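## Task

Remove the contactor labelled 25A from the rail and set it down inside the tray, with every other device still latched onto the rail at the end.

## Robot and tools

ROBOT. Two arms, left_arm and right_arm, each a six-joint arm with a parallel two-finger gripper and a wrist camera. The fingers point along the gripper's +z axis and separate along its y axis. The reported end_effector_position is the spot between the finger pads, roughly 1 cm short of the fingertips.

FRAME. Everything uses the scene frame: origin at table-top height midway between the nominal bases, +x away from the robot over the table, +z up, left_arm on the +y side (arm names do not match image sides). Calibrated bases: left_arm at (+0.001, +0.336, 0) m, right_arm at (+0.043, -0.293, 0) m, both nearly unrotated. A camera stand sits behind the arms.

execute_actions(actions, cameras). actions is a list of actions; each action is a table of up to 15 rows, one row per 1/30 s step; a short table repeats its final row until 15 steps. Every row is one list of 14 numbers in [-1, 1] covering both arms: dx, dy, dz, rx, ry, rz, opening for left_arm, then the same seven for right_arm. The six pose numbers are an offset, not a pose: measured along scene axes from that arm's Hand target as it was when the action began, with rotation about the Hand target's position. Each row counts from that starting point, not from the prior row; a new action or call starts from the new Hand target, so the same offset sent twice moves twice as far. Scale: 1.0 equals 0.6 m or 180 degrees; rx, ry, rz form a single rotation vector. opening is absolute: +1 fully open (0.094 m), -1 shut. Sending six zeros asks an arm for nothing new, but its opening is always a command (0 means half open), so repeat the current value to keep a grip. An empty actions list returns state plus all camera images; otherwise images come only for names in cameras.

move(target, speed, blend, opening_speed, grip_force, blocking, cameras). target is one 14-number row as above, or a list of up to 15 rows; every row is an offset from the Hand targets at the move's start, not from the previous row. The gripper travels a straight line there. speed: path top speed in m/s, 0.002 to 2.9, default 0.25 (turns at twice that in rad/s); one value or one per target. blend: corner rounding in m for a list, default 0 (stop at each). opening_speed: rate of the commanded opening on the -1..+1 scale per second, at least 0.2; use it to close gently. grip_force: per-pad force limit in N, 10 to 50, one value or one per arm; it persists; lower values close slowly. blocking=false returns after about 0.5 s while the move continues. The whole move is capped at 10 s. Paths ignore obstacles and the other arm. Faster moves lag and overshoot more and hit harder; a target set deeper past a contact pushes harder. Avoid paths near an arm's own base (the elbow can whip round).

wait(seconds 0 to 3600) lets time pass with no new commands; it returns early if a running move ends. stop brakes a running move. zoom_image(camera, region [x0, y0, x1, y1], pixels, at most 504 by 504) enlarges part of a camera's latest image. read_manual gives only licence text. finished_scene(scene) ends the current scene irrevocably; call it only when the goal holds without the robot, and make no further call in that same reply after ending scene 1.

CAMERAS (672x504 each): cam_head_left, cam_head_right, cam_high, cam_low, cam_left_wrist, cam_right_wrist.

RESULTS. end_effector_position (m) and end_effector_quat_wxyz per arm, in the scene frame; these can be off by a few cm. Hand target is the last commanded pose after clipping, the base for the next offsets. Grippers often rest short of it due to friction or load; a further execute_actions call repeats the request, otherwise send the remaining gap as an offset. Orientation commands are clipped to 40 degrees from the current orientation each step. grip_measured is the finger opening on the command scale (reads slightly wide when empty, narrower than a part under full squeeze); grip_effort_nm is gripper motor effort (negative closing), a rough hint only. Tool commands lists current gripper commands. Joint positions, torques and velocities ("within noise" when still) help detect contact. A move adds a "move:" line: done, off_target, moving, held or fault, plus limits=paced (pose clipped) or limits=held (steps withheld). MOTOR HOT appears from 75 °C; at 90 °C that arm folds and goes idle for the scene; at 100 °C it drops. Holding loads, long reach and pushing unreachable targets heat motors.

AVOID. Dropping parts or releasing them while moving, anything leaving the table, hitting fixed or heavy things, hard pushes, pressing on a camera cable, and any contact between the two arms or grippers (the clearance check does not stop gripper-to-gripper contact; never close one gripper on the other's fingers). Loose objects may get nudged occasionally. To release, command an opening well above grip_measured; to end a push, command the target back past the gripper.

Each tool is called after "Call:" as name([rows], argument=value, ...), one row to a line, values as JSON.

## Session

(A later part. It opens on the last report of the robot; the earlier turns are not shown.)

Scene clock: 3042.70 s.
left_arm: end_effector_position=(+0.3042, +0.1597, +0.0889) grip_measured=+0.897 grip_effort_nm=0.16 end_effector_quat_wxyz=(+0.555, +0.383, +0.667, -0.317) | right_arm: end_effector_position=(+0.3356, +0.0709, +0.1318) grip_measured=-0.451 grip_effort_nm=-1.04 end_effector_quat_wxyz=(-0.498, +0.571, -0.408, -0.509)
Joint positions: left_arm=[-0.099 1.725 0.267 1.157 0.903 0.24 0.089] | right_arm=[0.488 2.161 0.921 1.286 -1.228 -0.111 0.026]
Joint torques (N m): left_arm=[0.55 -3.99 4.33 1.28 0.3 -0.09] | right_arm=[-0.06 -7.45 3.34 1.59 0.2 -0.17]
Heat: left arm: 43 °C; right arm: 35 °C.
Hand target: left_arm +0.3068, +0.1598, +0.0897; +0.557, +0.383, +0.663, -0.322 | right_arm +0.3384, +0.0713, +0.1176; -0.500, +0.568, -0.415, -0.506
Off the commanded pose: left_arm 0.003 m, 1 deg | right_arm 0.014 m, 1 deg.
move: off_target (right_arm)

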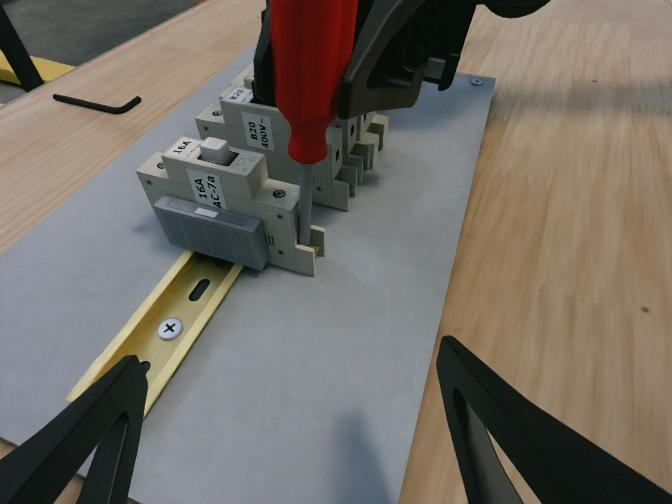

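Call:
move(target=[0, 0, 0, 0, 0, 0, 0.9, -0.008, -0.009, 0.05, 0, 0, 0, -0.8], speed=0.05, cameras=["cam_left_wrist"])

Call:
zoom_image(camera="cam_left_wrist", region=[240, 170, 380, 280])

Scene clock: 3077.17 s.
left_arm: end_effector_position=(+0.3042, +0.1597, +0.0889) grip_measured=+0.897 grip_effort_nm=0.15 end_effector_quat_wxyz=(+0.555, +0.383, +0.667, -0.317) | right_arm: end_effector_position=(+0.3360, +0.0696, +0.1320) grip_measured=-0.451 grip_effort_nm=-1.03 end_effector_quat_wxyz=(-0.492, +0.564, -0.423, -0.510)
Joint positions: left_arm=[-0.099 1.725 0.267 1.157 0.903 0.24 0.089] | right_arm=[0.487 2.14 0.908 1.249 -1.214 -0.109 0.026]
Joint torques (N m): left_arm=[0.64 -3.99 4.49 1.26 0.33 -0.06] | right_arm=[-0.43 -14.35 2.61 1.28 -0.04 -0.06]
Heat: left arm: 44 °C; right arm: 35 °C.
Hand target: left_arm +0.3068, +0.1598, +0.0897; +0.557, +0.383, +0.663, -0.322 | right_arm +0.3335, +0.0659, +0.1474; -0.500, +0.568, -0.415, -0.506
Off the commanded pose: left_arm 0.003 m, 1 deg | right_arm 0.016 m, 1 deg.
move: off_target (right_arm)

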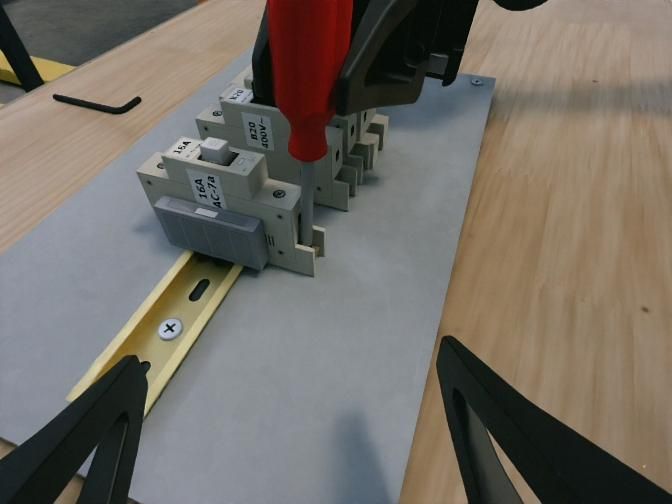

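Scaled by 3.600 from the camera's image (finer frame: 960x720).

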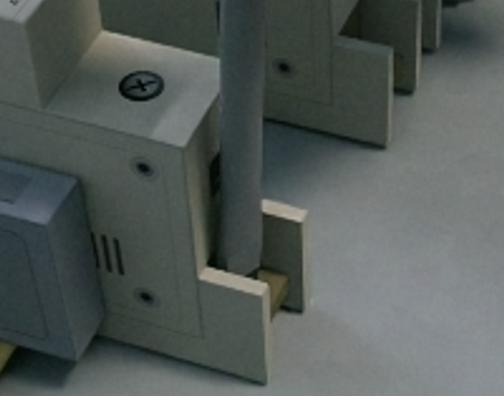

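Call:
move(target=[0, 0, 0, 0, 0, 0, 0.9, 0, 0, 0.02, 0, 0, 0, -0.8], speed=0.05, cameras=["cam_left_wrist"])

Call:
zoom_image(camera="cam_left_wrist", region=[240, 170, 380, 280])

Scene clock: 3094.60 s.
left_arm: end_effector_position=(+0.3042, +0.1597, +0.0889) grip_measured=+0.897 grip_effort_nm=0.16 end_effector_quat_wxyz=(+0.555, +0.383, +0.667, -0.317) | right_arm: end_effector_position=(+0.3357, +0.0693, +0.1339) grip_measured=-0.451 grip_effort_nm=-1.03 end_effector_quat_wxyz=(-0.476, +0.559, -0.440, -0.517)
Joint positions: left_arm=[-0.099 1.725 0.267 1.157 0.903 0.24 0.089] | right_arm=[0.487 2.111 0.908 1.172 -1.213 -0.107 0.026]
Joint torques (N m): left_arm=[0.57 -3.97 4.33 1.28 0.32 -0.09] | right_arm=[-0.39 -15.35 3.17 1.55 -0.07 -0.12]
Heat: left arm: 44 °C; right arm: 34 °C.
Hand target: left_arm +0.3068, +0.1598, +0.0897; +0.557, +0.383, +0.663, -0.322 | right_arm +0.3335, +0.0659, +0.1595; -0.500, +0.568, -0.415, -0.506
Off the commanded pose: left_arm 0.003 m, 1 deg | right_arm 0.026 m, 4 deg.
move: off_target (right_arm)

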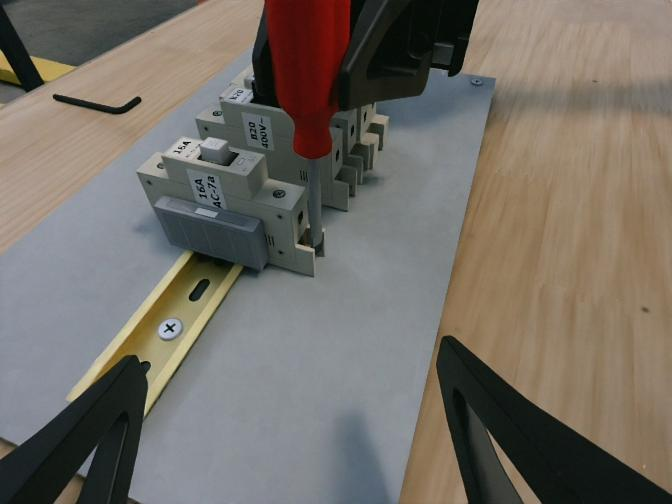

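Scaled by 3.600 from the camera's image (finer frame: 960x720).

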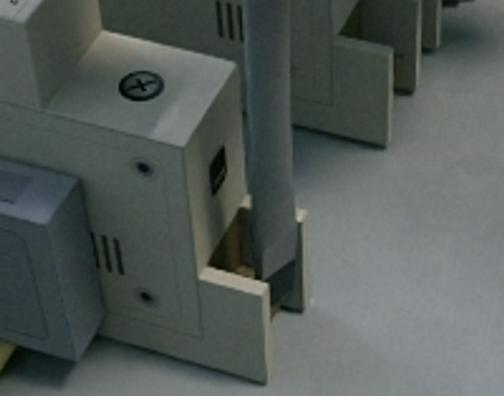

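Call:
move(target=[0, 0, 0, 0, 0, 0, 0.9, 0.006, 0.006, 0.025, 0, 0, 0, -0.8], speed=0.05, cameras=["cam_left_wrist"])

Call:
zoom_image(camera="cam_left_wrist", region=[240, 170, 380, 280])

Scene clock: 3122.43 s.
left_arm: end_effector_position=(+0.3042, +0.1597, +0.0889) grip_measured=+0.897 grip_effort_nm=0.15 end_effector_quat_wxyz=(+0.555, +0.383, +0.667, -0.317) | right_arm: end_effector_position=(+0.3347, +0.0688, +0.1407) grip_measured=-0.451 grip_effort_nm=-1.03 end_effector_quat_wxyz=(-0.466, +0.555, -0.450, -0.521)
Joint positions: left_arm=[-0.099 1.725 0.267 1.157 0.903 0.24 0.089] | right_arm=[0.487 2.071 0.908 1.102 -1.213 -0.107 0.026]
Joint torques (N m): left_arm=[0.58 -3.99 4.38 1.29 0.32 -0.08] | right_arm=[-0.09 -15.06 5.56 1.58 -0.05 -0.12]
Heat: left arm: 44 °C; right arm: 38 °C.
Hand target: left_arm +0.3068, +0.1598, +0.0897; +0.557, +0.383, +0.663, -0.322 | right_arm +0.3371, +0.0695, +0.1745; -0.500, +0.568, -0.415, -0.506
Off the commanded pose: left_arm 0.003 m, 1 deg | right_arm 0.034 m, 6 deg.
move: off_target (right_arm)

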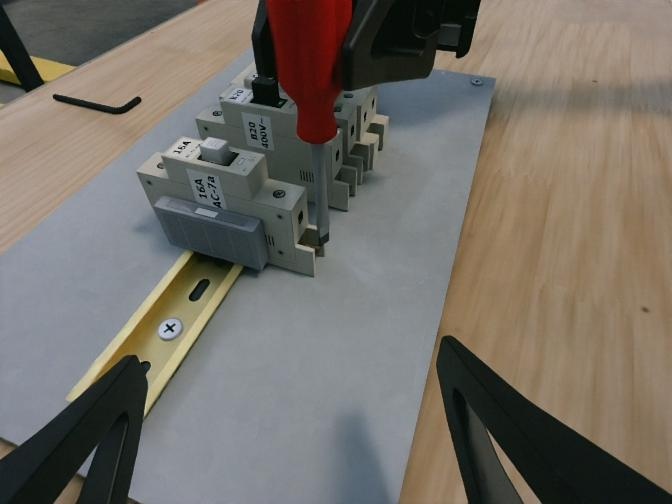

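Scaled by 3.600 from the camera's image (finer frame: 960x720).

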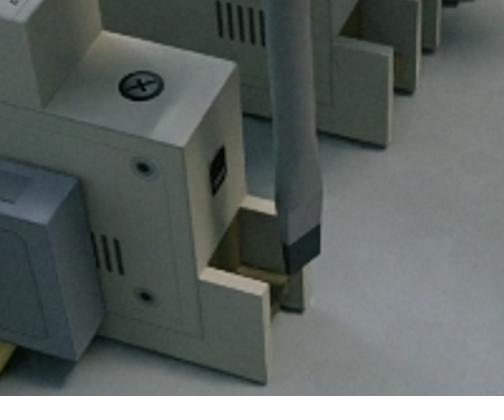

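Call:
move(target=[0, 0, 0, 0, 0, 0, 0.9, 0.0108, 0.005, -0.0325, -0.0153, 0.0297, 0, -0.8], speed=0.05, cameras=["cam_left_wrist"])

Call:
zoom_image(camera="cam_left_wrist", region=[240, 170, 380, 280])

Scene clock: 3158.57 s.
left_arm: end_effector_position=(+0.3042, +0.1597, +0.0889) grip_measured=+0.897 grip_effort_nm=0.16 end_effector_quat_wxyz=(+0.555, +0.383, +0.667, -0.317) | right_arm: end_effector_position=(+0.3366, +0.0699, +0.1332) grip_measured=-0.451 grip_effort_nm=-1.03 end_effector_quat_wxyz=(-0.438, +0.544, -0.477, -0.533)
Joint positions: left_arm=[-0.099 1.725 0.267 1.157 0.903 0.24 0.089] | right_arm=[0.487 2.071 0.924 1.011 -1.213 -0.096 0.026]
Joint torques (N m): left_arm=[0.57 -3.93 4.45 1.29 0.31 -0.09] | right_arm=[-0.29 -11.86 6.72 1.65 -0.12 -0.13]
Heat: left arm: 45 °C; right arm: 41 °C.
Hand target: left_arm +0.3068, +0.1598, +0.0897; +0.557, +0.383, +0.663, -0.322 | right_arm +0.3436, +0.0725, +0.1551; -0.466, +0.555, -0.450, -0.521
Off the commanded pose: left_arm 0.003 m, 1 deg | right_arm 0.023 m, 5 deg.
move: off_target (right_arm)

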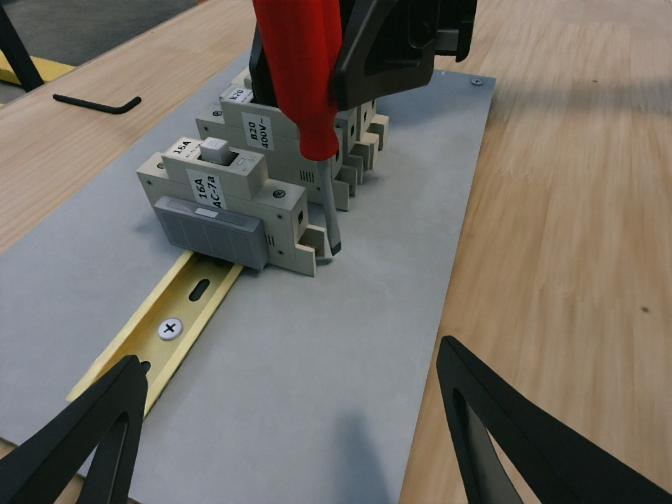

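Scaled by 3.600 from the camera's image (finer frame: 960x720).

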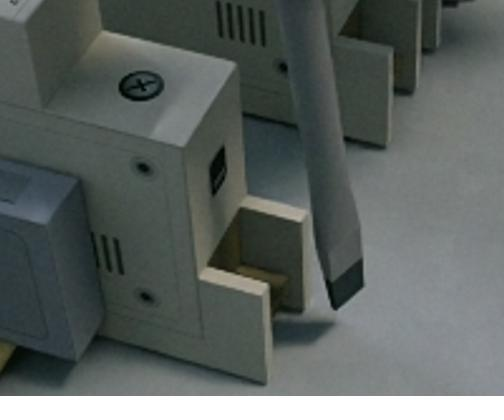

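Call:
move(target=[0, 0, 0, 0, 0, 0, 0.9, -0.05, 0.0, 0.03, 0, 0, 0, -0.8], speed=0.1, cameras=[])

Call:
execute_actions([
  [[0,0,0,0,0,0,0.9,0,0,0.03,0,0,0,-0.8],[0,0,0,0,0,0,0.9,0,0,0.03,0,0,0,-0.8],[0,0,0,0,0,0,0.9,0,0,-0.03,0,0,0,-0.8],[0,0,0,0,0,0,0.9,0,0,-0.03,0,0,0,-0.8],[0,0,0,0,0,0,0.9,0,0,0.02,0,0,0,-0.8],[0,0,0,0,0,0,0.9,0,0,0.02,0,0,0,-0.8],[0,0,0,0,0,0,0.9,0,0,-0.02,0,0,0,-0.8],[0,0,0,0,0,0,0.9,0,0,-0.02,0,0,0,-0.8],[0,0,0,0,0,0,0.9,0,0,0.01,0,0,0,-0.8],[0,0,0,0,0,0,0.9,0,0,0.01,0,0,0,-0.8],[0,0,0,0,0,0,0.9,0,0,-0.01,0,0,0,-0.8],[0,0,0,0,0,0,0.9,0,0,-0.01,0,0,0,-0.8],[0,0,0,0,0,0,0.9,0,0,0,0,0,0,-0.8]],
], cameras=[])

Scene clock: 3214.60 s.
left_arm: end_effector_position=(+0.3042, +0.1597, +0.0890) grip_measured=+0.897 grip_effort_nm=0.15 end_effector_quat_wxyz=(+0.555, +0.383, +0.667, -0.317) | right_arm: end_effector_position=(+0.3172, +0.0737, +0.1492) grip_measured=-0.451 grip_effort_nm=-1.03 end_effector_quat_wxyz=(-0.441, +0.547, -0.472, -0.532)
Joint positions: left_arm=[-0.099 1.725 0.267 1.158 0.903 0.24 0.089] | right_arm=[0.522 1.987 0.868 0.999 -1.181 -0.092 0.026]
Joint torques (N m): left_arm=[0.68 -3.99 4.34 1.31 0.3 -0.07] | right_arm=[0.25 -14.35 3.41 1.63 0 -0.09]
Heat: left arm: 45 °C; right arm: 39 °C.
Hand target: left_arm +0.3068, +0.1598, +0.0897; +0.557, +0.383, +0.663, -0.322 | right_arm +0.3137, +0.0724, +0.1729; -0.466, +0.555, -0.450, -0.521
Off the commanded pose: left_arm 0.003 m, 1 deg | right_arm 0.024 m, 4 deg.
move: off_target (right_arm)

Scene clock: 3215.30 s.
left_arm: end_effector_position=(+0.3042, +0.1597, +0.0890) grip_measured=+0.897 grip_effort_nm=0.16 end_effector_quat_wxyz=(+0.555, +0.383, +0.667, -0.317) | right_arm: end_effector_position=(+0.3171, +0.0735, +0.1514) grip_measured=-0.451 grip_effort_nm=-1.04 end_effector_quat_wxyz=(-0.442, +0.547, -0.473, -0.531)
Joint positions: left_arm=[-0.099 1.725 0.267 1.158 0.903 0.24 0.089] | right_arm=[0.522 1.98 0.868 0.993 -1.18 -0.091 0.026]
Joint torques (N m): left_arm=[0.66 -3.96 4.36 1.29 0.3 -0.06] | right_arm=[0.28 -13.78 3.47 1.67 -0.01 -0.1]
Heat: left arm: 45 °C; right arm: 39 °C.
Hand target: left_arm +0.3068, +0.1598, +0.0897; +0.557, +0.383, +0.663, -0.322 | right_arm +0.3137, +0.0724, +0.1730; -0.466, +0.555, -0.450, -0.521
Off the commanded pose: left_arm 0.003 m, 1 deg | right_arm 0.022 m, 4 deg.
Step readings (end_effector_position of left_arm | right_arm):
0: (+0.3042, +0.1597, +0.0890) | (+0.3172, +0.0737, +0.1492)
1: (+0.3042, +0.1597, +0.0890) | (+0.3172, +0.0736, +0.1495)
2: (+0.3042, +0.1597, +0.0890) | (+0.3172, +0.0736, +0.1498)
4: (+0.3042, +0.1597, +0.0890) | (+0.3170, +0.0735, +0.1512)
8: (+0.3042, +0.1597, +0.0890) | (+0.3171, +0.0735, +0.1513)
15: (+0.3042, +0.1597, +0.0890) | (+0.3171, +0.0735, +0.1514)

Call:
move([
  [0, 0, 0, 0, 0, 0, 0.9, 0.02, -0.006, 0.075, 0.0153, -0.0297, 0, -0.8],
  [0, 0, 0, 0, 0, 0, 0.9, 0.0325, -0.006, 0.0, 0.0153, -0.0297, 0, -0.8],
  [0, 0, 0, 0, 0, 0, 0.9, 0.0325, -0.006, -0.047, 0.0153, -0.0297, 0, -0.8],
], speed=[0.1, 0.08, 0.06], cameras=["cam_left_wrist"])

Call:
zoom_image(camera="cam_left_wrist", region=[240, 170, 380, 280])

Scene clock: 3248.37 s.
left_arm: end_effector_position=(+0.3042, +0.1597, +0.0890) grip_measured=+0.897 grip_effort_nm=0.15 end_effector_quat_wxyz=(+0.555, +0.383, +0.667, -0.317) | right_arm: end_effector_position=(+0.3311, +0.0702, +0.1479) grip_measured=-0.451 grip_effort_nm=-1.03 end_effector_quat_wxyz=(-0.492, +0.567, -0.423, -0.508)
Joint positions: left_arm=[-0.099 1.725 0.267 1.158 0.903 0.24 0.089] | right_arm=[0.495 2.069 0.896 1.173 -1.206 -0.128 0.026]
Joint torques (N m): left_arm=[0.57 -3.86 4.26 1.29 0.32 -0.07] | right_arm=[-0.5 -8.2 4.04 1.85 -0.05 -0.03]
Heat: left arm: 45 °C; right arm: 41 °C.
Hand target: left_arm +0.3068, +0.1598, +0.0897; +0.557, +0.383, +0.663, -0.322 | right_arm +0.3331, +0.0689, +0.1448; -0.500, +0.567, -0.415, -0.506
Off the commanded pose: left_arm 0.003 m, 1 deg | right_arm 0.004 m, 1 deg.
move: done

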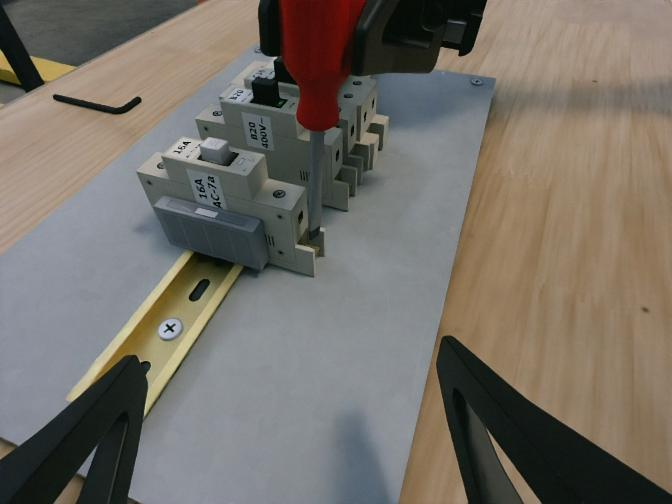

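Scaled by 3.600 from the camera's image (finer frame: 960x720).

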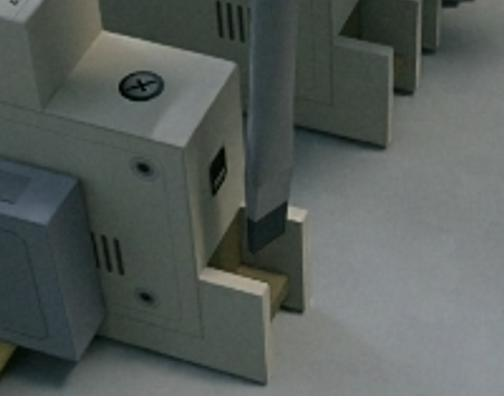

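Call:
move(target=[0, 0, 0, 0, 0, 0, 0.9, -0.03, 0, 0.1, 0, 0, 0, -0.8], speed=0.1, cameras=["cam_left_wrist"])

Call:
zoom_image(camera="cam_left_wrist", region=[285, 215, 335, 265])

Scene clock: 3279.23 s.
left_arm: end_effector_position=(+0.3042, +0.1597, +0.0890) grip_measured=+0.897 grip_effort_nm=0.15 end_effector_quat_wxyz=(+0.555, +0.383, +0.667, -0.317) | right_arm: end_effector_position=(+0.3194, +0.0700, +0.1808) grip_measured=-0.451 grip_effort_nm=-1.03 end_effector_quat_wxyz=(-0.475, +0.560, -0.439, -0.518)
Joint positions: left_arm=[-0.099 1.725 0.267 1.158 0.903 0.24 0.089] | right_arm=[0.51 1.925 0.882 1.013 -1.194 -0.105 0.026]
Joint torques (N m): left_arm=[0.58 -4 4.33 1.25 0.31 -0.09] | right_arm=[0.39 -14.09 4.12 1.53 0.07 -0.13]
Heat: left arm: 45 °C; right arm: 37 °C.
Hand target: left_arm +0.3068, +0.1598, +0.0897; +0.557, +0.383, +0.663, -0.322 | right_arm +0.3150, +0.0689, +0.2049; -0.500, +0.568, -0.415, -0.506
Off the commanded pose: left_arm 0.003 m, 1 deg | right_arm 0.024 m, 4 deg.
move: off_target (right_arm)

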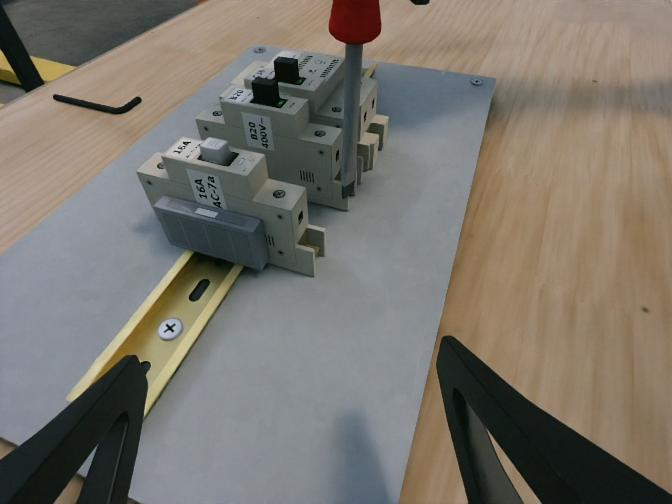

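Scaled by 10.080 from the camera's image (finer frame: 960x720).

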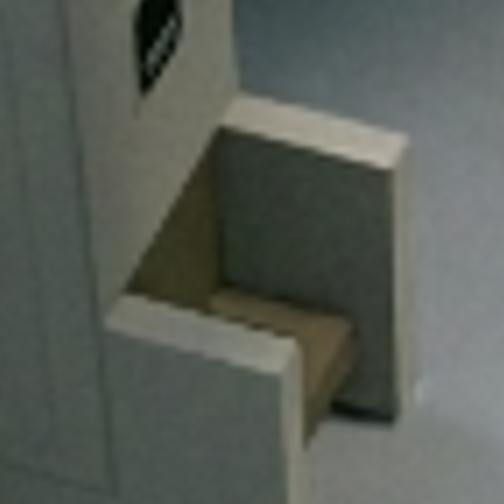

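Call:
move([
  [0, 0, 0, 0, 0, 0, 0.9, 0.0385, -0.0025, -0.0665, 0, 0, 0, -0.8],
  [0, 0, 0, 0, 0, 0, 0.9, 0.0385, -0.0025, -0.117, 0, 0, 0, -0.8],
], speed=[0.08, 0.06], cameras=["cam_left_wrist"])

Call:
zoom_image(camera="cam_left_wrist", region=[275, 205, 345, 275])

Scene clock: 3312.83 s.
left_arm: end_effector_position=(+0.3042, +0.1597, +0.0890) grip_measured=+0.897 grip_effort_nm=0.16 end_effector_quat_wxyz=(+0.555, +0.383, +0.667, -0.317) | right_arm: end_effector_position=(+0.3331, +0.0664, +0.1321) grip_measured=-0.451 grip_effort_nm=-1.03 end_effector_quat_wxyz=(-0.484, +0.564, -0.431, -0.511)
Joint positions: left_arm=[-0.099 1.725 0.267 1.158 0.903 0.24 0.089] | right_arm=[0.483 2.111 0.889 1.197 -1.216 -0.129 0.026]
Joint torques (N m): left_arm=[0.53 -3.95 4.37 1.3 0.32 -0.07] | right_arm=[-0.39 -8.31 5.38 1.92 -0.08 -0.05]
Heat: left arm: 45 °C; right arm: 42 °C.
Hand target: left_arm +0.3068, +0.1598, +0.0897; +0.557, +0.383, +0.663, -0.322 | right_arm +0.3382, +0.0674, +0.1345; -0.500, +0.568, -0.415, -0.506
Off the commanded pose: left_arm 0.003 m, 1 deg | right_arm 0.006 m, 3 deg.
move: off_target (right_arm)

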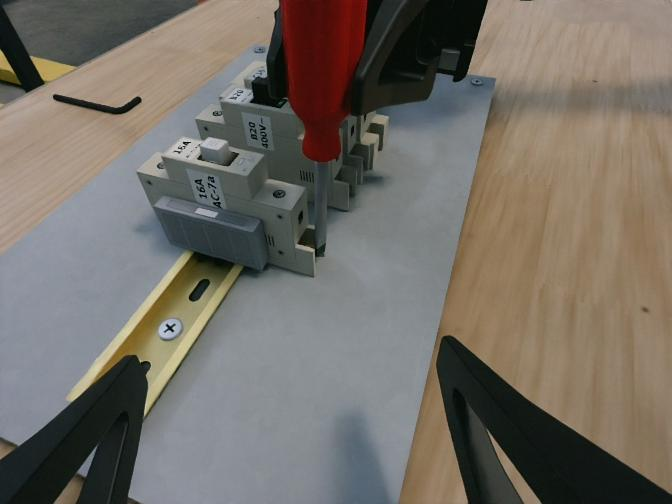

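Scaled by 7.200 from the camera's image (finer frame: 960x720).

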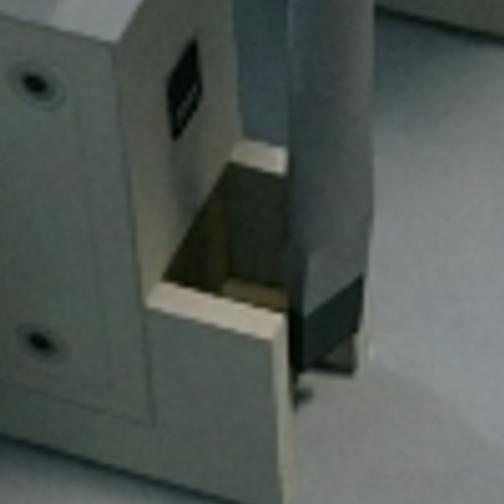

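Call:
move([
  [0, 0, 0, 0, 0, 0, 0.9, 0.0, 0.0, 0.07, 0, 0, 0, -0.8],
  [0, 0, 0, 0, 0, 0, 0.9, 0.012, 0.0035, 0.07, 0, 0, 0, -0.8],
  [0, 0, 0, 0, 0, 0, 0.9, 0.012, 0.0035, 0.002, 0, 0, 0, -0.8],
], speed=[0.1, 0.08, 0.06], cameras=["cam_left_wrist"])

Call:
zoom_image(camera="cam_left_wrist", region=[275, 205, 345, 275])

Scene clock: 3335.77 s.
left_arm: end_effector_position=(+0.3042, +0.1597, +0.0890) grip_measured=+0.897 grip_effort_nm=0.16 end_effector_quat_wxyz=(+0.555, +0.383, +0.667, -0.317) | right_arm: end_effector_position=(+0.3403, +0.0696, +0.1365) grip_measured=-0.451 grip_effort_nm=-1.03 end_effector_quat_wxyz=(-0.487, +0.565, -0.427, -0.510)
Joint positions: left_arm=[-0.099 1.725 0.267 1.158 0.903 0.24 0.089] | right_arm=[0.481 2.121 0.928 1.18 -1.221 -0.127 0.026]
Joint torques (N m): left_arm=[0.47 -3.96 4.42 1.27 0.29 -0.06] | right_arm=[-0.54 -8.24 5.14 1.88 -0.06 -0.04]
Heat: left arm: 45 °C; right arm: 39 °C.
Hand target: left_arm +0.3068, +0.1598, +0.0897; +0.557, +0.383, +0.663, -0.322 | right_arm +0.3453, +0.0695, +0.1358; -0.500, +0.568, -0.415, -0.506
Off the commanded pose: left_arm 0.003 m, 1 deg | right_arm 0.005 m, 2 deg.
move: done

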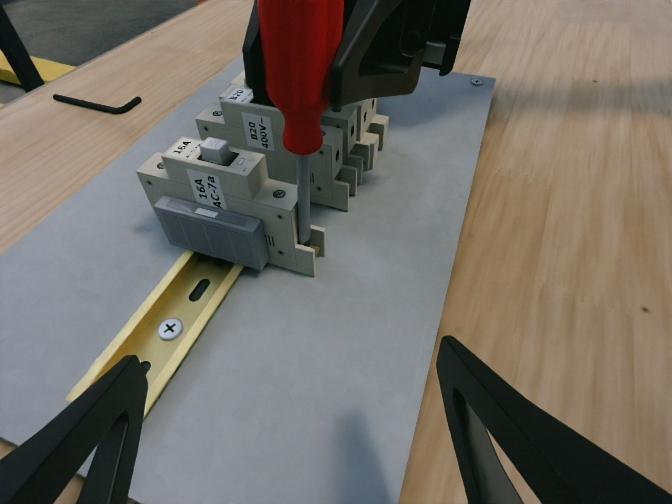

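Scaled by 7.200 from the camera's image (finer frame: 960x720).

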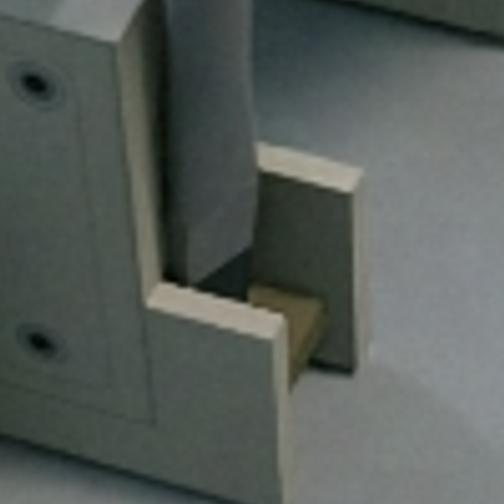

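Call:
move(target=[0, 0, 0, 0, 0, 0, 0.9, 0.0, 0.0, -0.03, 0, 0, 0, -0.8], speed=[0.05], cameras=["cam_left_wrist"])

Call:
zoom_image(camera="cam_left_wrist", region=[275, 205, 345, 275])

Scene clock: 3345.77 s.
left_arm: end_effector_position=(+0.3042, +0.1597, +0.0890) grip_measured=+0.897 grip_effort_nm=0.16 end_effector_quat_wxyz=(+0.555, +0.383, +0.667, -0.317) | right_arm: end_effector_position=(+0.3362, +0.0691, +0.1314) grip_measured=-0.451 grip_effort_nm=-1.03 end_effector_quat_wxyz=(-0.497, +0.574, -0.403, -0.511)
Joint positions: left_arm=[-0.099 1.725 0.267 1.158 0.903 0.24 0.089] | right_arm=[0.481 2.168 0.928 1.291 -1.246 -0.111 0.026]
Joint torques (N m): left_arm=[0.69 -3.92 4.33 1.29 0.3 -0.08] | right_arm=[-0.62 -7.08 4.59 1.44 0.26 -0.15]
Heat: left arm: 46 °C; right arm: 38 °C.
Hand target: left_arm +0.3068, +0.1598, +0.0897; +0.557, +0.383, +0.663, -0.322 | right_arm +0.3453, +0.0695, +0.1179; -0.500, +0.568, -0.415, -0.506
Off the commanded pose: left_arm 0.003 m, 1 deg | right_arm 0.016 m, 2 deg.
move: off_target (right_arm)

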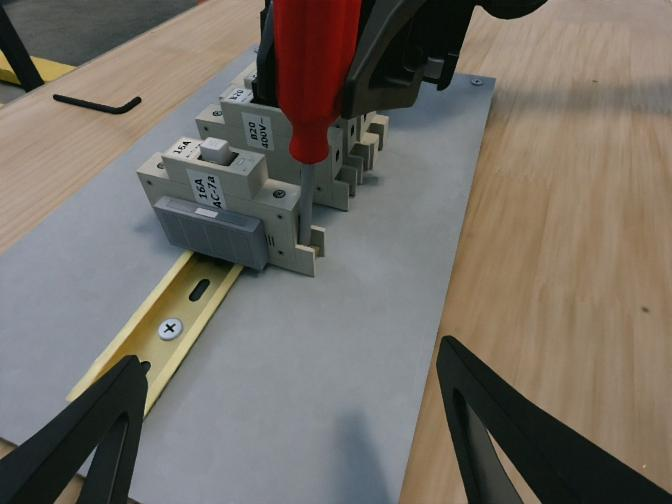

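Scaled by 7.200 from the camera's image (finer frame: 960x720).

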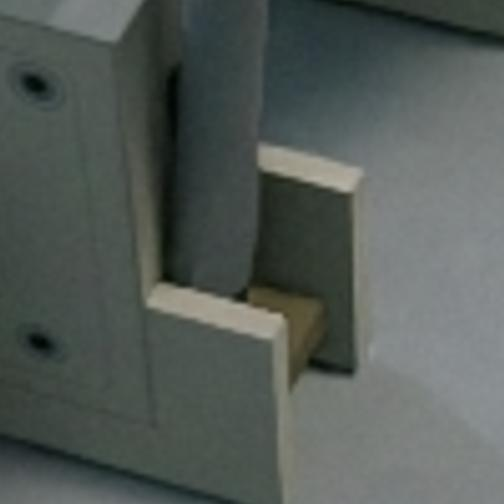

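Call:
move(target=[0, 0, 0, 0, 0, 0, 0.9, -0.045, 0.0, 0.0, 0, 0, 0, -0.8], speed=[0.05], cameras=["cam_left_wrist"])

Call:
zoom_image(camera="cam_left_wrist", region=[275, 205, 345, 275])

Scene clock: 3364.37 s.
left_arm: end_effector_position=(+0.3042, +0.1597, +0.0890) grip_measured=+0.897 grip_effort_nm=0.15 end_effector_quat_wxyz=(+0.555, +0.383, +0.667, -0.317) | right_arm: end_effector_position=(+0.3277, +0.0680, +0.1291) grip_measured=-0.451 grip_effort_nm=-1.03 end_effector_quat_wxyz=(+0.525, -0.571, +0.395, +0.492)
Joint positions: left_arm=[-0.099 1.725 0.267 1.158 0.903 0.24 0.089] | right_arm=[0.497 2.168 0.861 1.401 -1.189 -0.126 0.026]
Joint torques (N m): left_arm=[0.62 -3.86 4.49 1.27 0.29 -0.05] | right_arm=[1.11 -10.11 1.52 1.02 0.05 0.06]
Heat: left arm: 46 °C; right arm: 36 °C.
Hand target: left_arm +0.3068, +0.1598, +0.0897; +0.557, +0.383, +0.663, -0.322 | right_arm +0.3184, +0.0694, +0.1177; -0.500, +0.567, -0.415, -0.506
Off the commanded pose: left_arm 0.003 m, 1 deg | right_arm 0.015 m, 4 deg.
move: off_target (right_arm)

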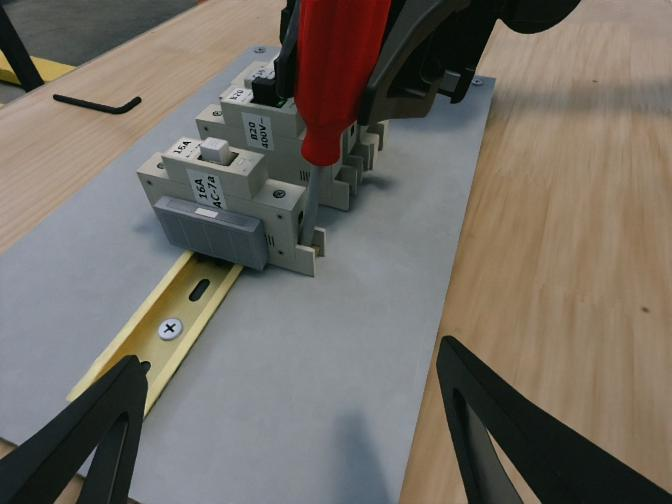

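Scaled by 7.200 from the camera's image (finer frame: 960x720).

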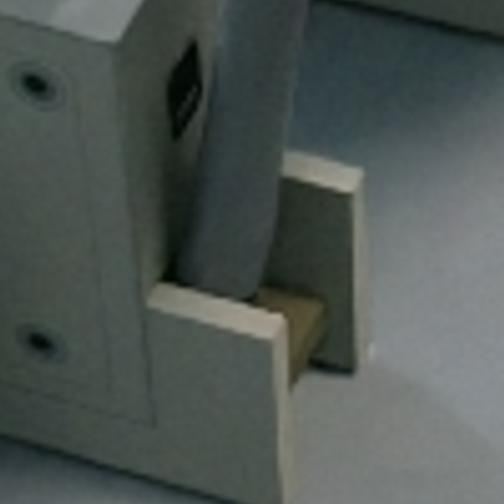

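Call:
move(target=[0, 0, 0, 0, 0, 0, 0.9, 0.08, 0.0, 0.0, 0, 0.07, 0, -0.8], speed=[0.05], cameras=["cam_left_wrist", "cam_right_wrist"])

Call:
zoom_image(camera="cam_left_wrist", region=[275, 205, 345, 275])

Scene clock: 3387.87 s.
left_arm: end_effector_position=(+0.3042, +0.1597, +0.0890) grip_measured=+0.897 grip_effort_nm=0.16 end_effector_quat_wxyz=(+0.555, +0.383, +0.667, -0.317) | right_arm: end_effector_position=(+0.3519, +0.0680, +0.1342) grip_measured=-0.452 grip_effort_nm=-1.03 end_effector_quat_wxyz=(-0.450, +0.528, -0.443, -0.567)
Joint positions: left_arm=[-0.099 1.725 0.267 1.158 0.903 0.24 0.089] | right_arm=[0.457 2.244 1.006 1.411 -1.28 0.194 0.026]
Joint torques (N m): left_arm=[0.53 -3.9 4.38 1.25 0.3 -0.09] | right_arm=[-0.79 -6.93 5.09 1.29 0.54 0.03]
Heat: left arm: 46 °C; right arm: 35 °C.
Hand target: left_arm +0.3068, +0.1598, +0.0897; +0.557, +0.383, +0.663, -0.322 | right_arm +0.3665, +0.0694, +0.1178; -0.451, +0.509, -0.468, -0.565
Off the commanded pose: left_arm 0.003 m, 1 deg | right_arm 0.022 m, 4 deg.
move: off_target (right_arm)

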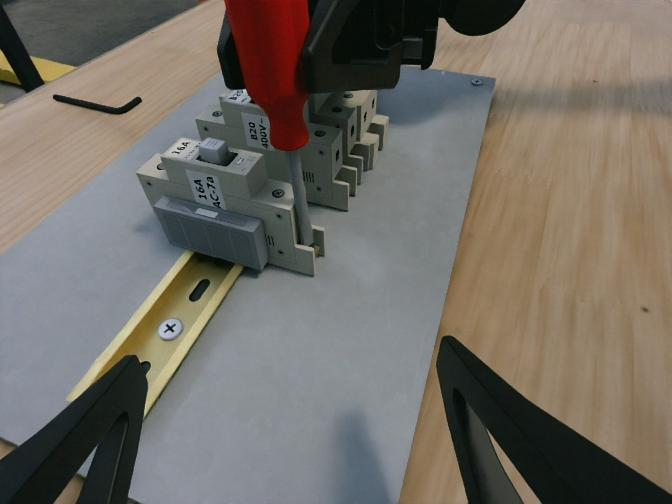

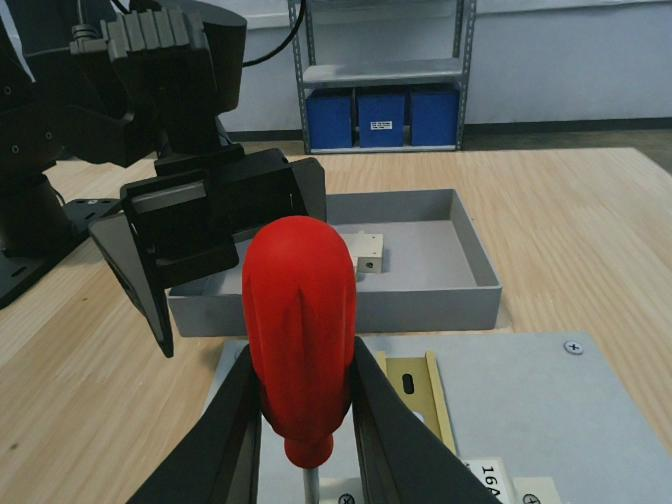

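Scaled by 7.200 from the camera's image (finer frame: 960x720).

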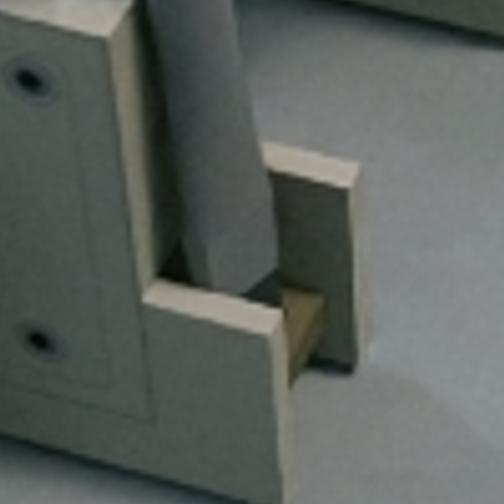

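Call:
move(target=[0, 0, 0, 0, 0, 0, 0.9, 0.08, 0.0, 0.0, 0, 0.05, 0, -0.8], speed=[0.05], cameras=["cam_left_wrist"])

Call:
zoom_image(camera="cam_left_wrist", region=[275, 205, 345, 275])

Scene clock: 3398.17 s.
left_arm: end_effector_position=(+0.3042, +0.1597, +0.0890) grip_measured=+0.897 grip_effort_nm=0.16 end_effector_quat_wxyz=(+0.555, +0.383, +0.667, -0.317) | right_arm: end_effector_position=(+0.3693, +0.0710, +0.1371) grip_measured=-0.452 grip_effort_nm=-1.03 end_effector_quat_wxyz=(+0.357, -0.509, +0.468, +0.629)
Joint positions: left_arm=[-0.099 1.725 0.267 1.158 0.903 0.24 0.089] | right_arm=[0.434 2.341 1.194 1.431 -1.411 0.508 0.026]
Joint torques (N m): left_arm=[0.47 -3.9 4.37 1.29 0.32 -0.07] | right_arm=[-3.64 -6.53 5.81 1.16 1.6 -0.54]
Heat: left arm: 46 °C; right arm: 35 °C.
Hand target: left_arm +0.3068, +0.1598, +0.0897; +0.557, +0.383, +0.663, -0.322 | right_arm +0.4144, +0.0694, +0.1178; +0.413, -0.463, +0.502, +0.603
Off the commanded pose: left_arm 0.003 m, 1 deg | right_arm 0.049 m, 10 deg.
move: off_target (right_arm)

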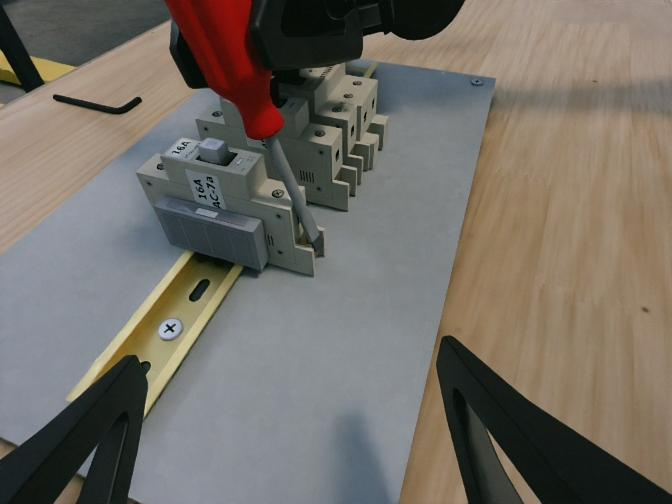

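Scaled by 7.200 from the camera's image (finer frame: 960x720).

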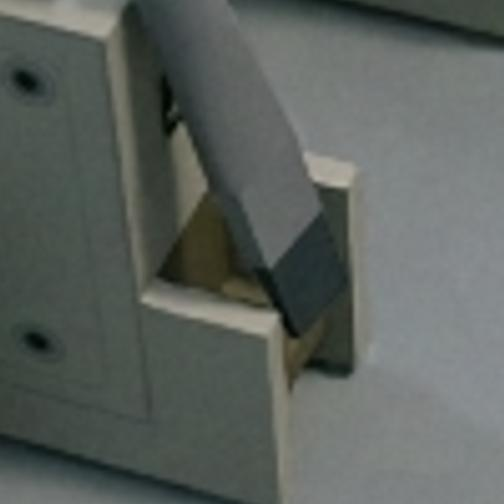

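Call:
move([
  [0, 0, 0, 0, 0, 0, 0.9, -0.12, 0.0, 0.0, 0, 0, 0, -0.8],
  [0, 0, 0, 0, 0, 0, 0.9, -0.2, -0.1, 0.15, 0, 0, 0, -0.8],
  [0, 0, 0, 0, 0, 0, 0.9, -0.2, -0.45, 0.15, 0, 0, 0, -0.8],
], speed=0.15, cameras=["cam_head_left", "cam_left_wrist"])

Scene clock: 3614.90 s.
left_arm: end_effector_position=(+0.3042, +0.1597, +0.0890) grip_measured=+0.897 grip_effort_nm=0.15 end_effector_quat_wxyz=(+0.555, +0.383, +0.667, -0.317) | right_arm: end_effector_position=(+0.2993, -0.1997, +0.2030) grip_measured=-0.452 grip_effort_nm=-1.03 end_effector_quat_wxyz=(+0.513, -0.313, +0.636, +0.483)
Joint positions: left_arm=[-0.099 1.725 0.267 1.158 0.903 0.24 0.089] | right_arm=[-0.411 1.411 0.295 1.382 -1.595 0.565 0.026]
Joint torques (N m): left_arm=[0.62 -4.11 4.36 1.26 0.32 -0.08] | right_arm=[-0.55 -6.41 3.17 1.24 0.13 -0.15]
Heat: left arm: 46 °C; right arm: 32 °C.
Hand target: left_arm +0.3068, +0.1598, +0.0897; +0.557, +0.383, +0.663, -0.322 | right_arm +0.2944, -0.2005, +0.2078; +0.413, -0.463, +0.502, +0.603
Off the commanded pose: left_arm 0.003 m, 1 deg | right_arm 0.007 m, 29 deg.
joint sent to its limit (right arm) — joint 5 (wrist yaw), lower limit. The joint targets are off in orientation, not in position.
move: off_target (right_arm)

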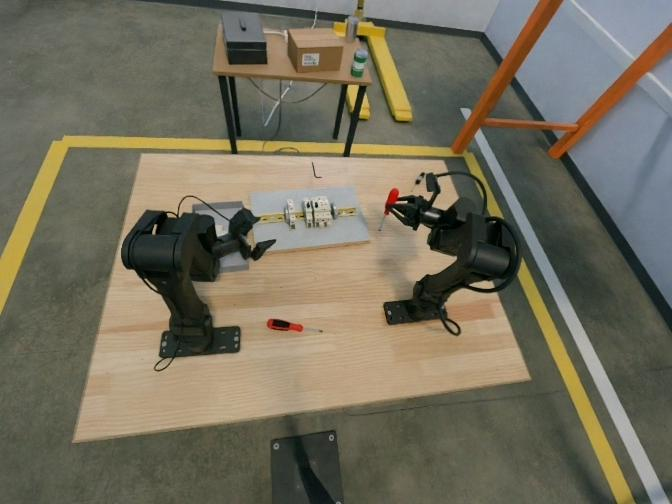

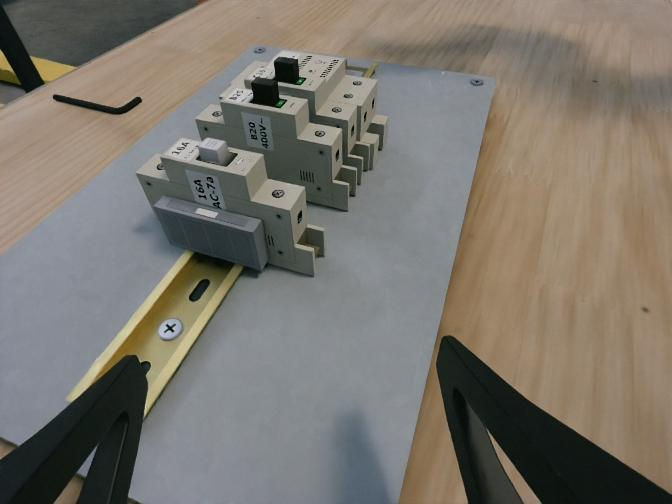

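Call:
move([
  [0, 0, 0, 0, 0, 0, 0.9, 0.0667, -0.2158, -0.06, -0.3987, 0.4405, -0.461, -0.8],
  [0, 0, 0, 0, 0, 0, 0.9, 0.0667, -0.2158, -0.31, -0.3987, 0.4405, -0.461, -0.8],
], speed=[0.2, 0.1], cameras=["cam_head_left", "cam_right_wrist"])

Scene clock: 3671.73 s.
left_arm: end_effector_position=(+0.3042, +0.1597, +0.0890) grip_measured=+0.897 grip_effort_nm=0.16 end_effector_quat_wxyz=(+0.555, +0.383, +0.667, -0.317) | right_arm: end_effector_position=(+0.3253, -0.3271, +0.1069) grip_measured=-0.452 grip_effort_nm=-1.03 end_effector_quat_wxyz=(+0.208, +0.243, +0.851, +0.417)
Joint positions: left_arm=[-0.099 1.725 0.267 1.158 0.903 0.24 0.089] | right_arm=[-0.706 1.477 0.818 -0.817 -0.967 -0.069 0.026]
Joint torques (N m): left_arm=[0.57 -3.9 4.37 1.29 0.32 -0.06] | right_arm=[0.46 -4.41 7.69 0.43 -0.7 -0.15]
Heat: left arm: 46 °C; right arm: 32 °C.
Hand target: left_arm +0.3068, +0.1598, +0.0897; +0.557, +0.383, +0.663, -0.322 | right_arm +0.3344, -0.3299, +0.1164; +0.222, +0.226, +0.850, +0.420 (not the last commanded pose)
Off the commanded pose: left_arm 0.003 m, 1 deg | right_arm 0.086 m, 56 deg; orientation clipped.
move: off_target (right_arm; path cut at 10 s); path passed 1 of 2 targets; limits=paced

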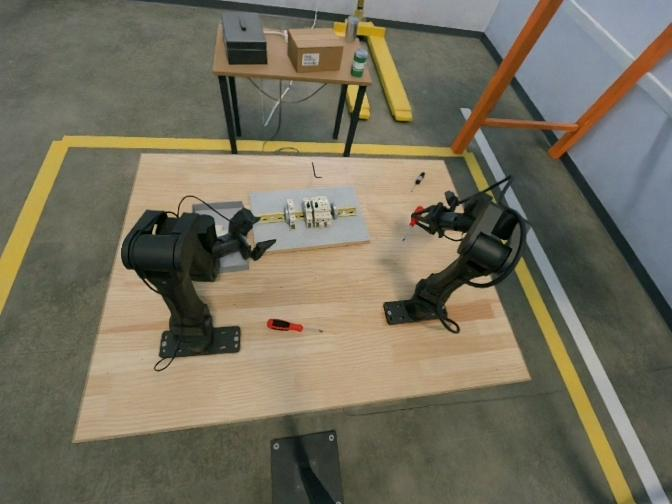

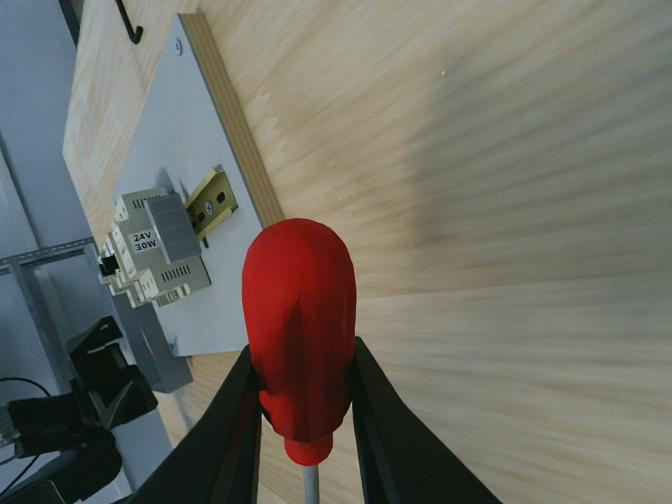

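Call:
move([
  [0, 0, 0, 0, 0, 0, 0.9, 0, 0, 0.05, -0.2368, 0.2081, 0.0147, -0.8],
  [0, 0, 0, 0, 0, 0, 0.9, 0, 0, -0.174, -0.2368, 0.2081, 0.0147, -0.8],
], speed=[0.2, 0.1], cameras=["cam_right_wrist"])

Scene clock: 3689.17 s.
left_arm: end_effector_position=(+0.3042, +0.1597, +0.0890) grip_measured=+0.897 grip_effort_nm=0.16 end_effector_quat_wxyz=(+0.555, +0.383, +0.667, -0.317) | right_arm: end_effector_position=(+0.3344, -0.3296, +0.0191) grip_measured=-0.452 grip_effort_nm=-1.03 end_effector_quat_wxyz=(+0.002, +0.233, +0.972, +0.006)
Joint positions: left_arm=[-0.099 1.725 0.267 1.158 0.903 0.24 0.089] | right_arm=[-0.168 1.742 1.054 -0.877 -0.012 0.333 0.026]
Joint torques (N m): left_arm=[0.58 -3.95 4.3 1.28 0.32 -0.11] | right_arm=[0.53 -6.3 3.78 0.54 0.16 0.04]
Heat: left arm: 46 °C; right arm: 31 °C.
Hand target: left_arm +0.3068, +0.1598, +0.0897; +0.557, +0.383, +0.663, -0.322 | right_arm +0.3344, -0.3299, +0.0120; +0.000, +0.233, +0.973, +0.000
Off the commanded pose: left_arm 0.003 m, 1 deg | right_arm 0.007 m, 1 deg.
move: done

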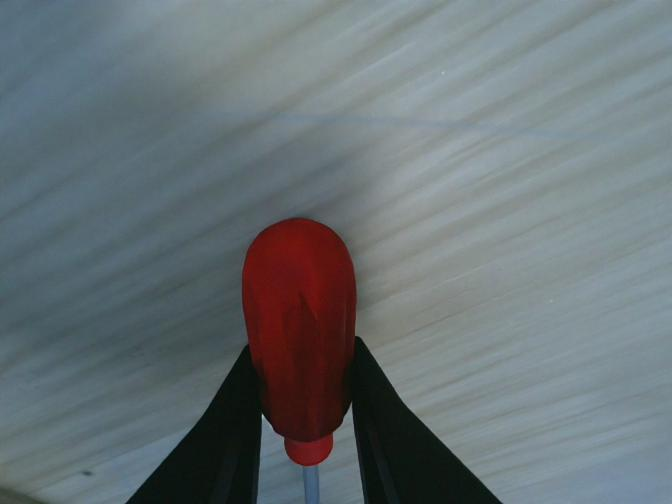

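Call:
move([
  [0, 0, 0, 0, 0, 0, 0.9, 0, 0, -0.012, 0, 0, 0, -0.8],
  [0, 0, 0, 0, 0, 0, 0.9, 0, 0, -0.012, 0, 0, 0, 0.1],
  [0, 0, 0, 0, 0, 0, 0.9, 0, 0, 0.2, 0, 0, 0, 0.1],
], speed=[0.1, 0.1, 0.2], opening_speed=0.6, cameras=["cam_right_wrist", "cam_left_wrist"])

Call:
zoom_image(camera="cam_left_wrist", region=[130, 120, 400, 290])

Scene clock: 3711.47 s.
left_arm: end_effector_position=(+0.3042, +0.1597, +0.0890) grip_measured=+0.897 grip_effort_nm=0.16 end_effector_quat_wxyz=(+0.555, +0.383, +0.667, -0.317) | right_arm: end_effector_position=(+0.3267, -0.3288, +0.1157) grip_measured=+0.098 grip_effort_nm=0.11 end_effector_quat_wxyz=(-0.028, +0.233, +0.972, +0.003)
Joint positions: left_arm=[-0.099 1.725 0.267 1.158 0.903 0.24 0.089] | right_arm=[-0.168 1.676 1.376 -1.324 -0.011 0.333 0.052]
Joint torques (N m): left_arm=[0.62 -4.07 4.51 1.27 0.32 -0.08] | right_arm=[0.53 -9.44 7.76 0.13 0.13 0.04]
Heat: left arm: 46 °C; right arm: 31 °C.
Hand target: left_arm +0.3068, +0.1598, +0.0897; +0.557, +0.383, +0.663, -0.322 | right_arm +0.3343, -0.3299, +0.1320; +0.000, +0.233, +0.973, +0.000
Off the commanded pose: left_arm 0.003 m, 1 deg | right_arm 0.018 m, 3 deg.
move: off_target (right_arm)
Images, in order (width x height): cam_left_wrist 672x504, cam_right_wrist 672x504.

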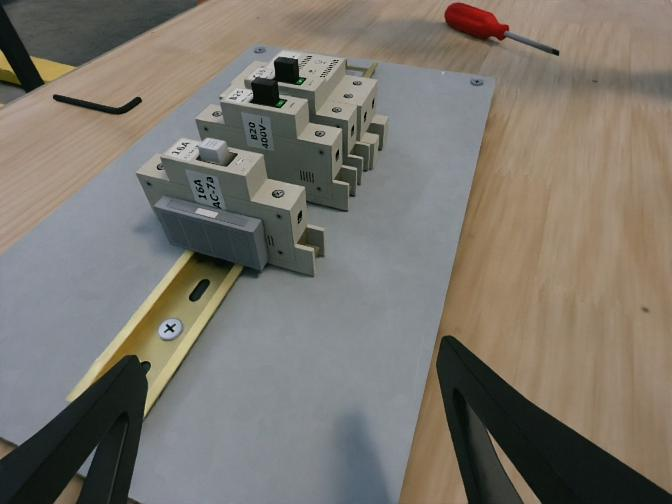

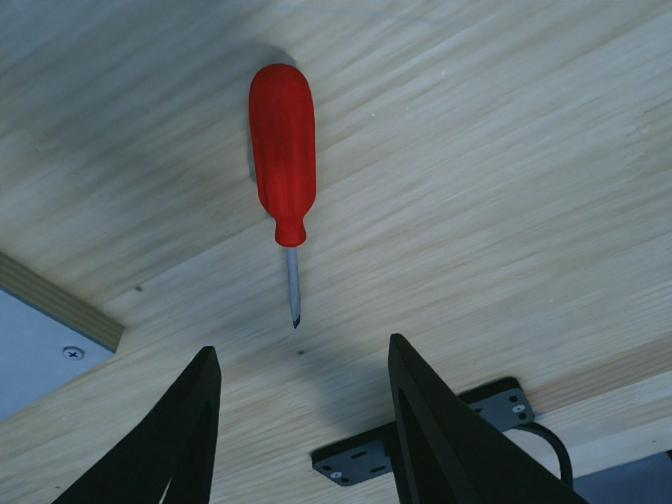

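Scaled by 1.867 from the camera's image (finer frame: 960x720).

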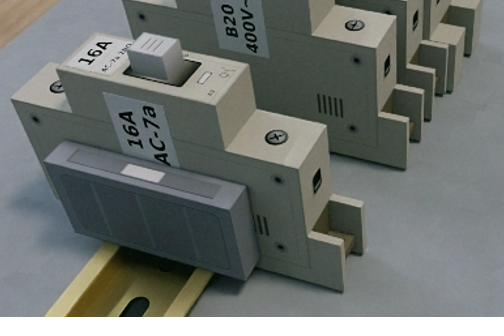

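Call:
move([
  [-0.04, 0.15, 0.05, 0, 0, 0, 0.9, 0, 0, 0.1, 0, 0, 0.3, 0.4],
  [-0.04, 0.15, 0.05, 0, 0, 0, 0.9, 0.1037, 0.5847, 0.04, 0, 0, 0.6997, 0.4],
  [-0.04, 0.15, 0.05, 0, 0, 0, 0.9, 0.1037, 0.5847, -0.094, 0, 0, 0.6997, 0.4],
], speed=[0.3, 0.3, 0.12], cameras=["cam_right_wrist"])

Scene clock: 3748.40 s.
left_arm: end_effector_position=(+0.2801, +0.2479, +0.1077) grip_measured=+0.897 grip_effort_nm=0.16 end_effector_quat_wxyz=(+0.546, +0.374, +0.675, -0.326) | right_arm: end_effector_position=(+0.3941, +0.0178, +0.0872) grip_measured=+0.398 grip_effort_nm=0.11 end_effector_quat_wxyz=(-0.004, +0.759, -0.651, +0.002)
Joint positions: left_arm=[0.338 1.433 0.345 0.323 1.292 0.715 0.089] | right_arm=[0.693 2.419 2.356 -1.499 0.003 -0.999 0.066]
Joint torques (N m): left_arm=[0.69 -6.09 6.48 0.53 0.57 0.03] | right_arm=[0.03 -11.3 5.16 0.49 -0.01 -0.06]
Heat: left arm: 46 °C; right arm: 33 °C.
Hand target: left_arm +0.2828, +0.2499, +0.1197; +0.557, +0.383, +0.663, -0.322 | right_arm +0.3966, +0.0209, +0.0757; +0.000, +0.760, -0.649, +0.000
Off the commanded pose: left_arm 0.012 m, 2 deg | right_arm 0.012 m, 1 deg.
move: off_target (left_arm, right_arm)

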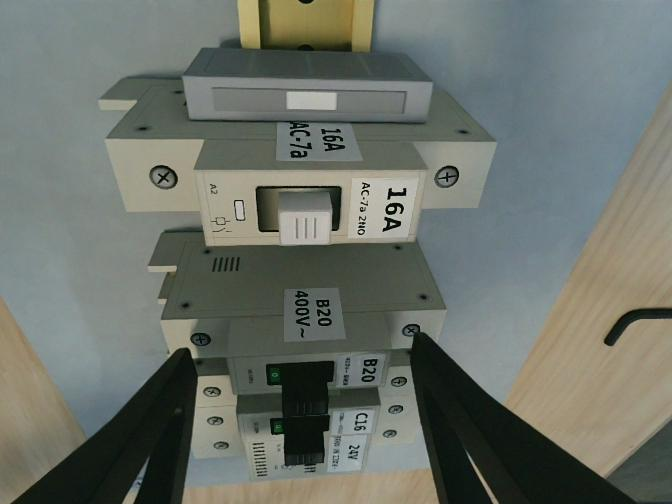

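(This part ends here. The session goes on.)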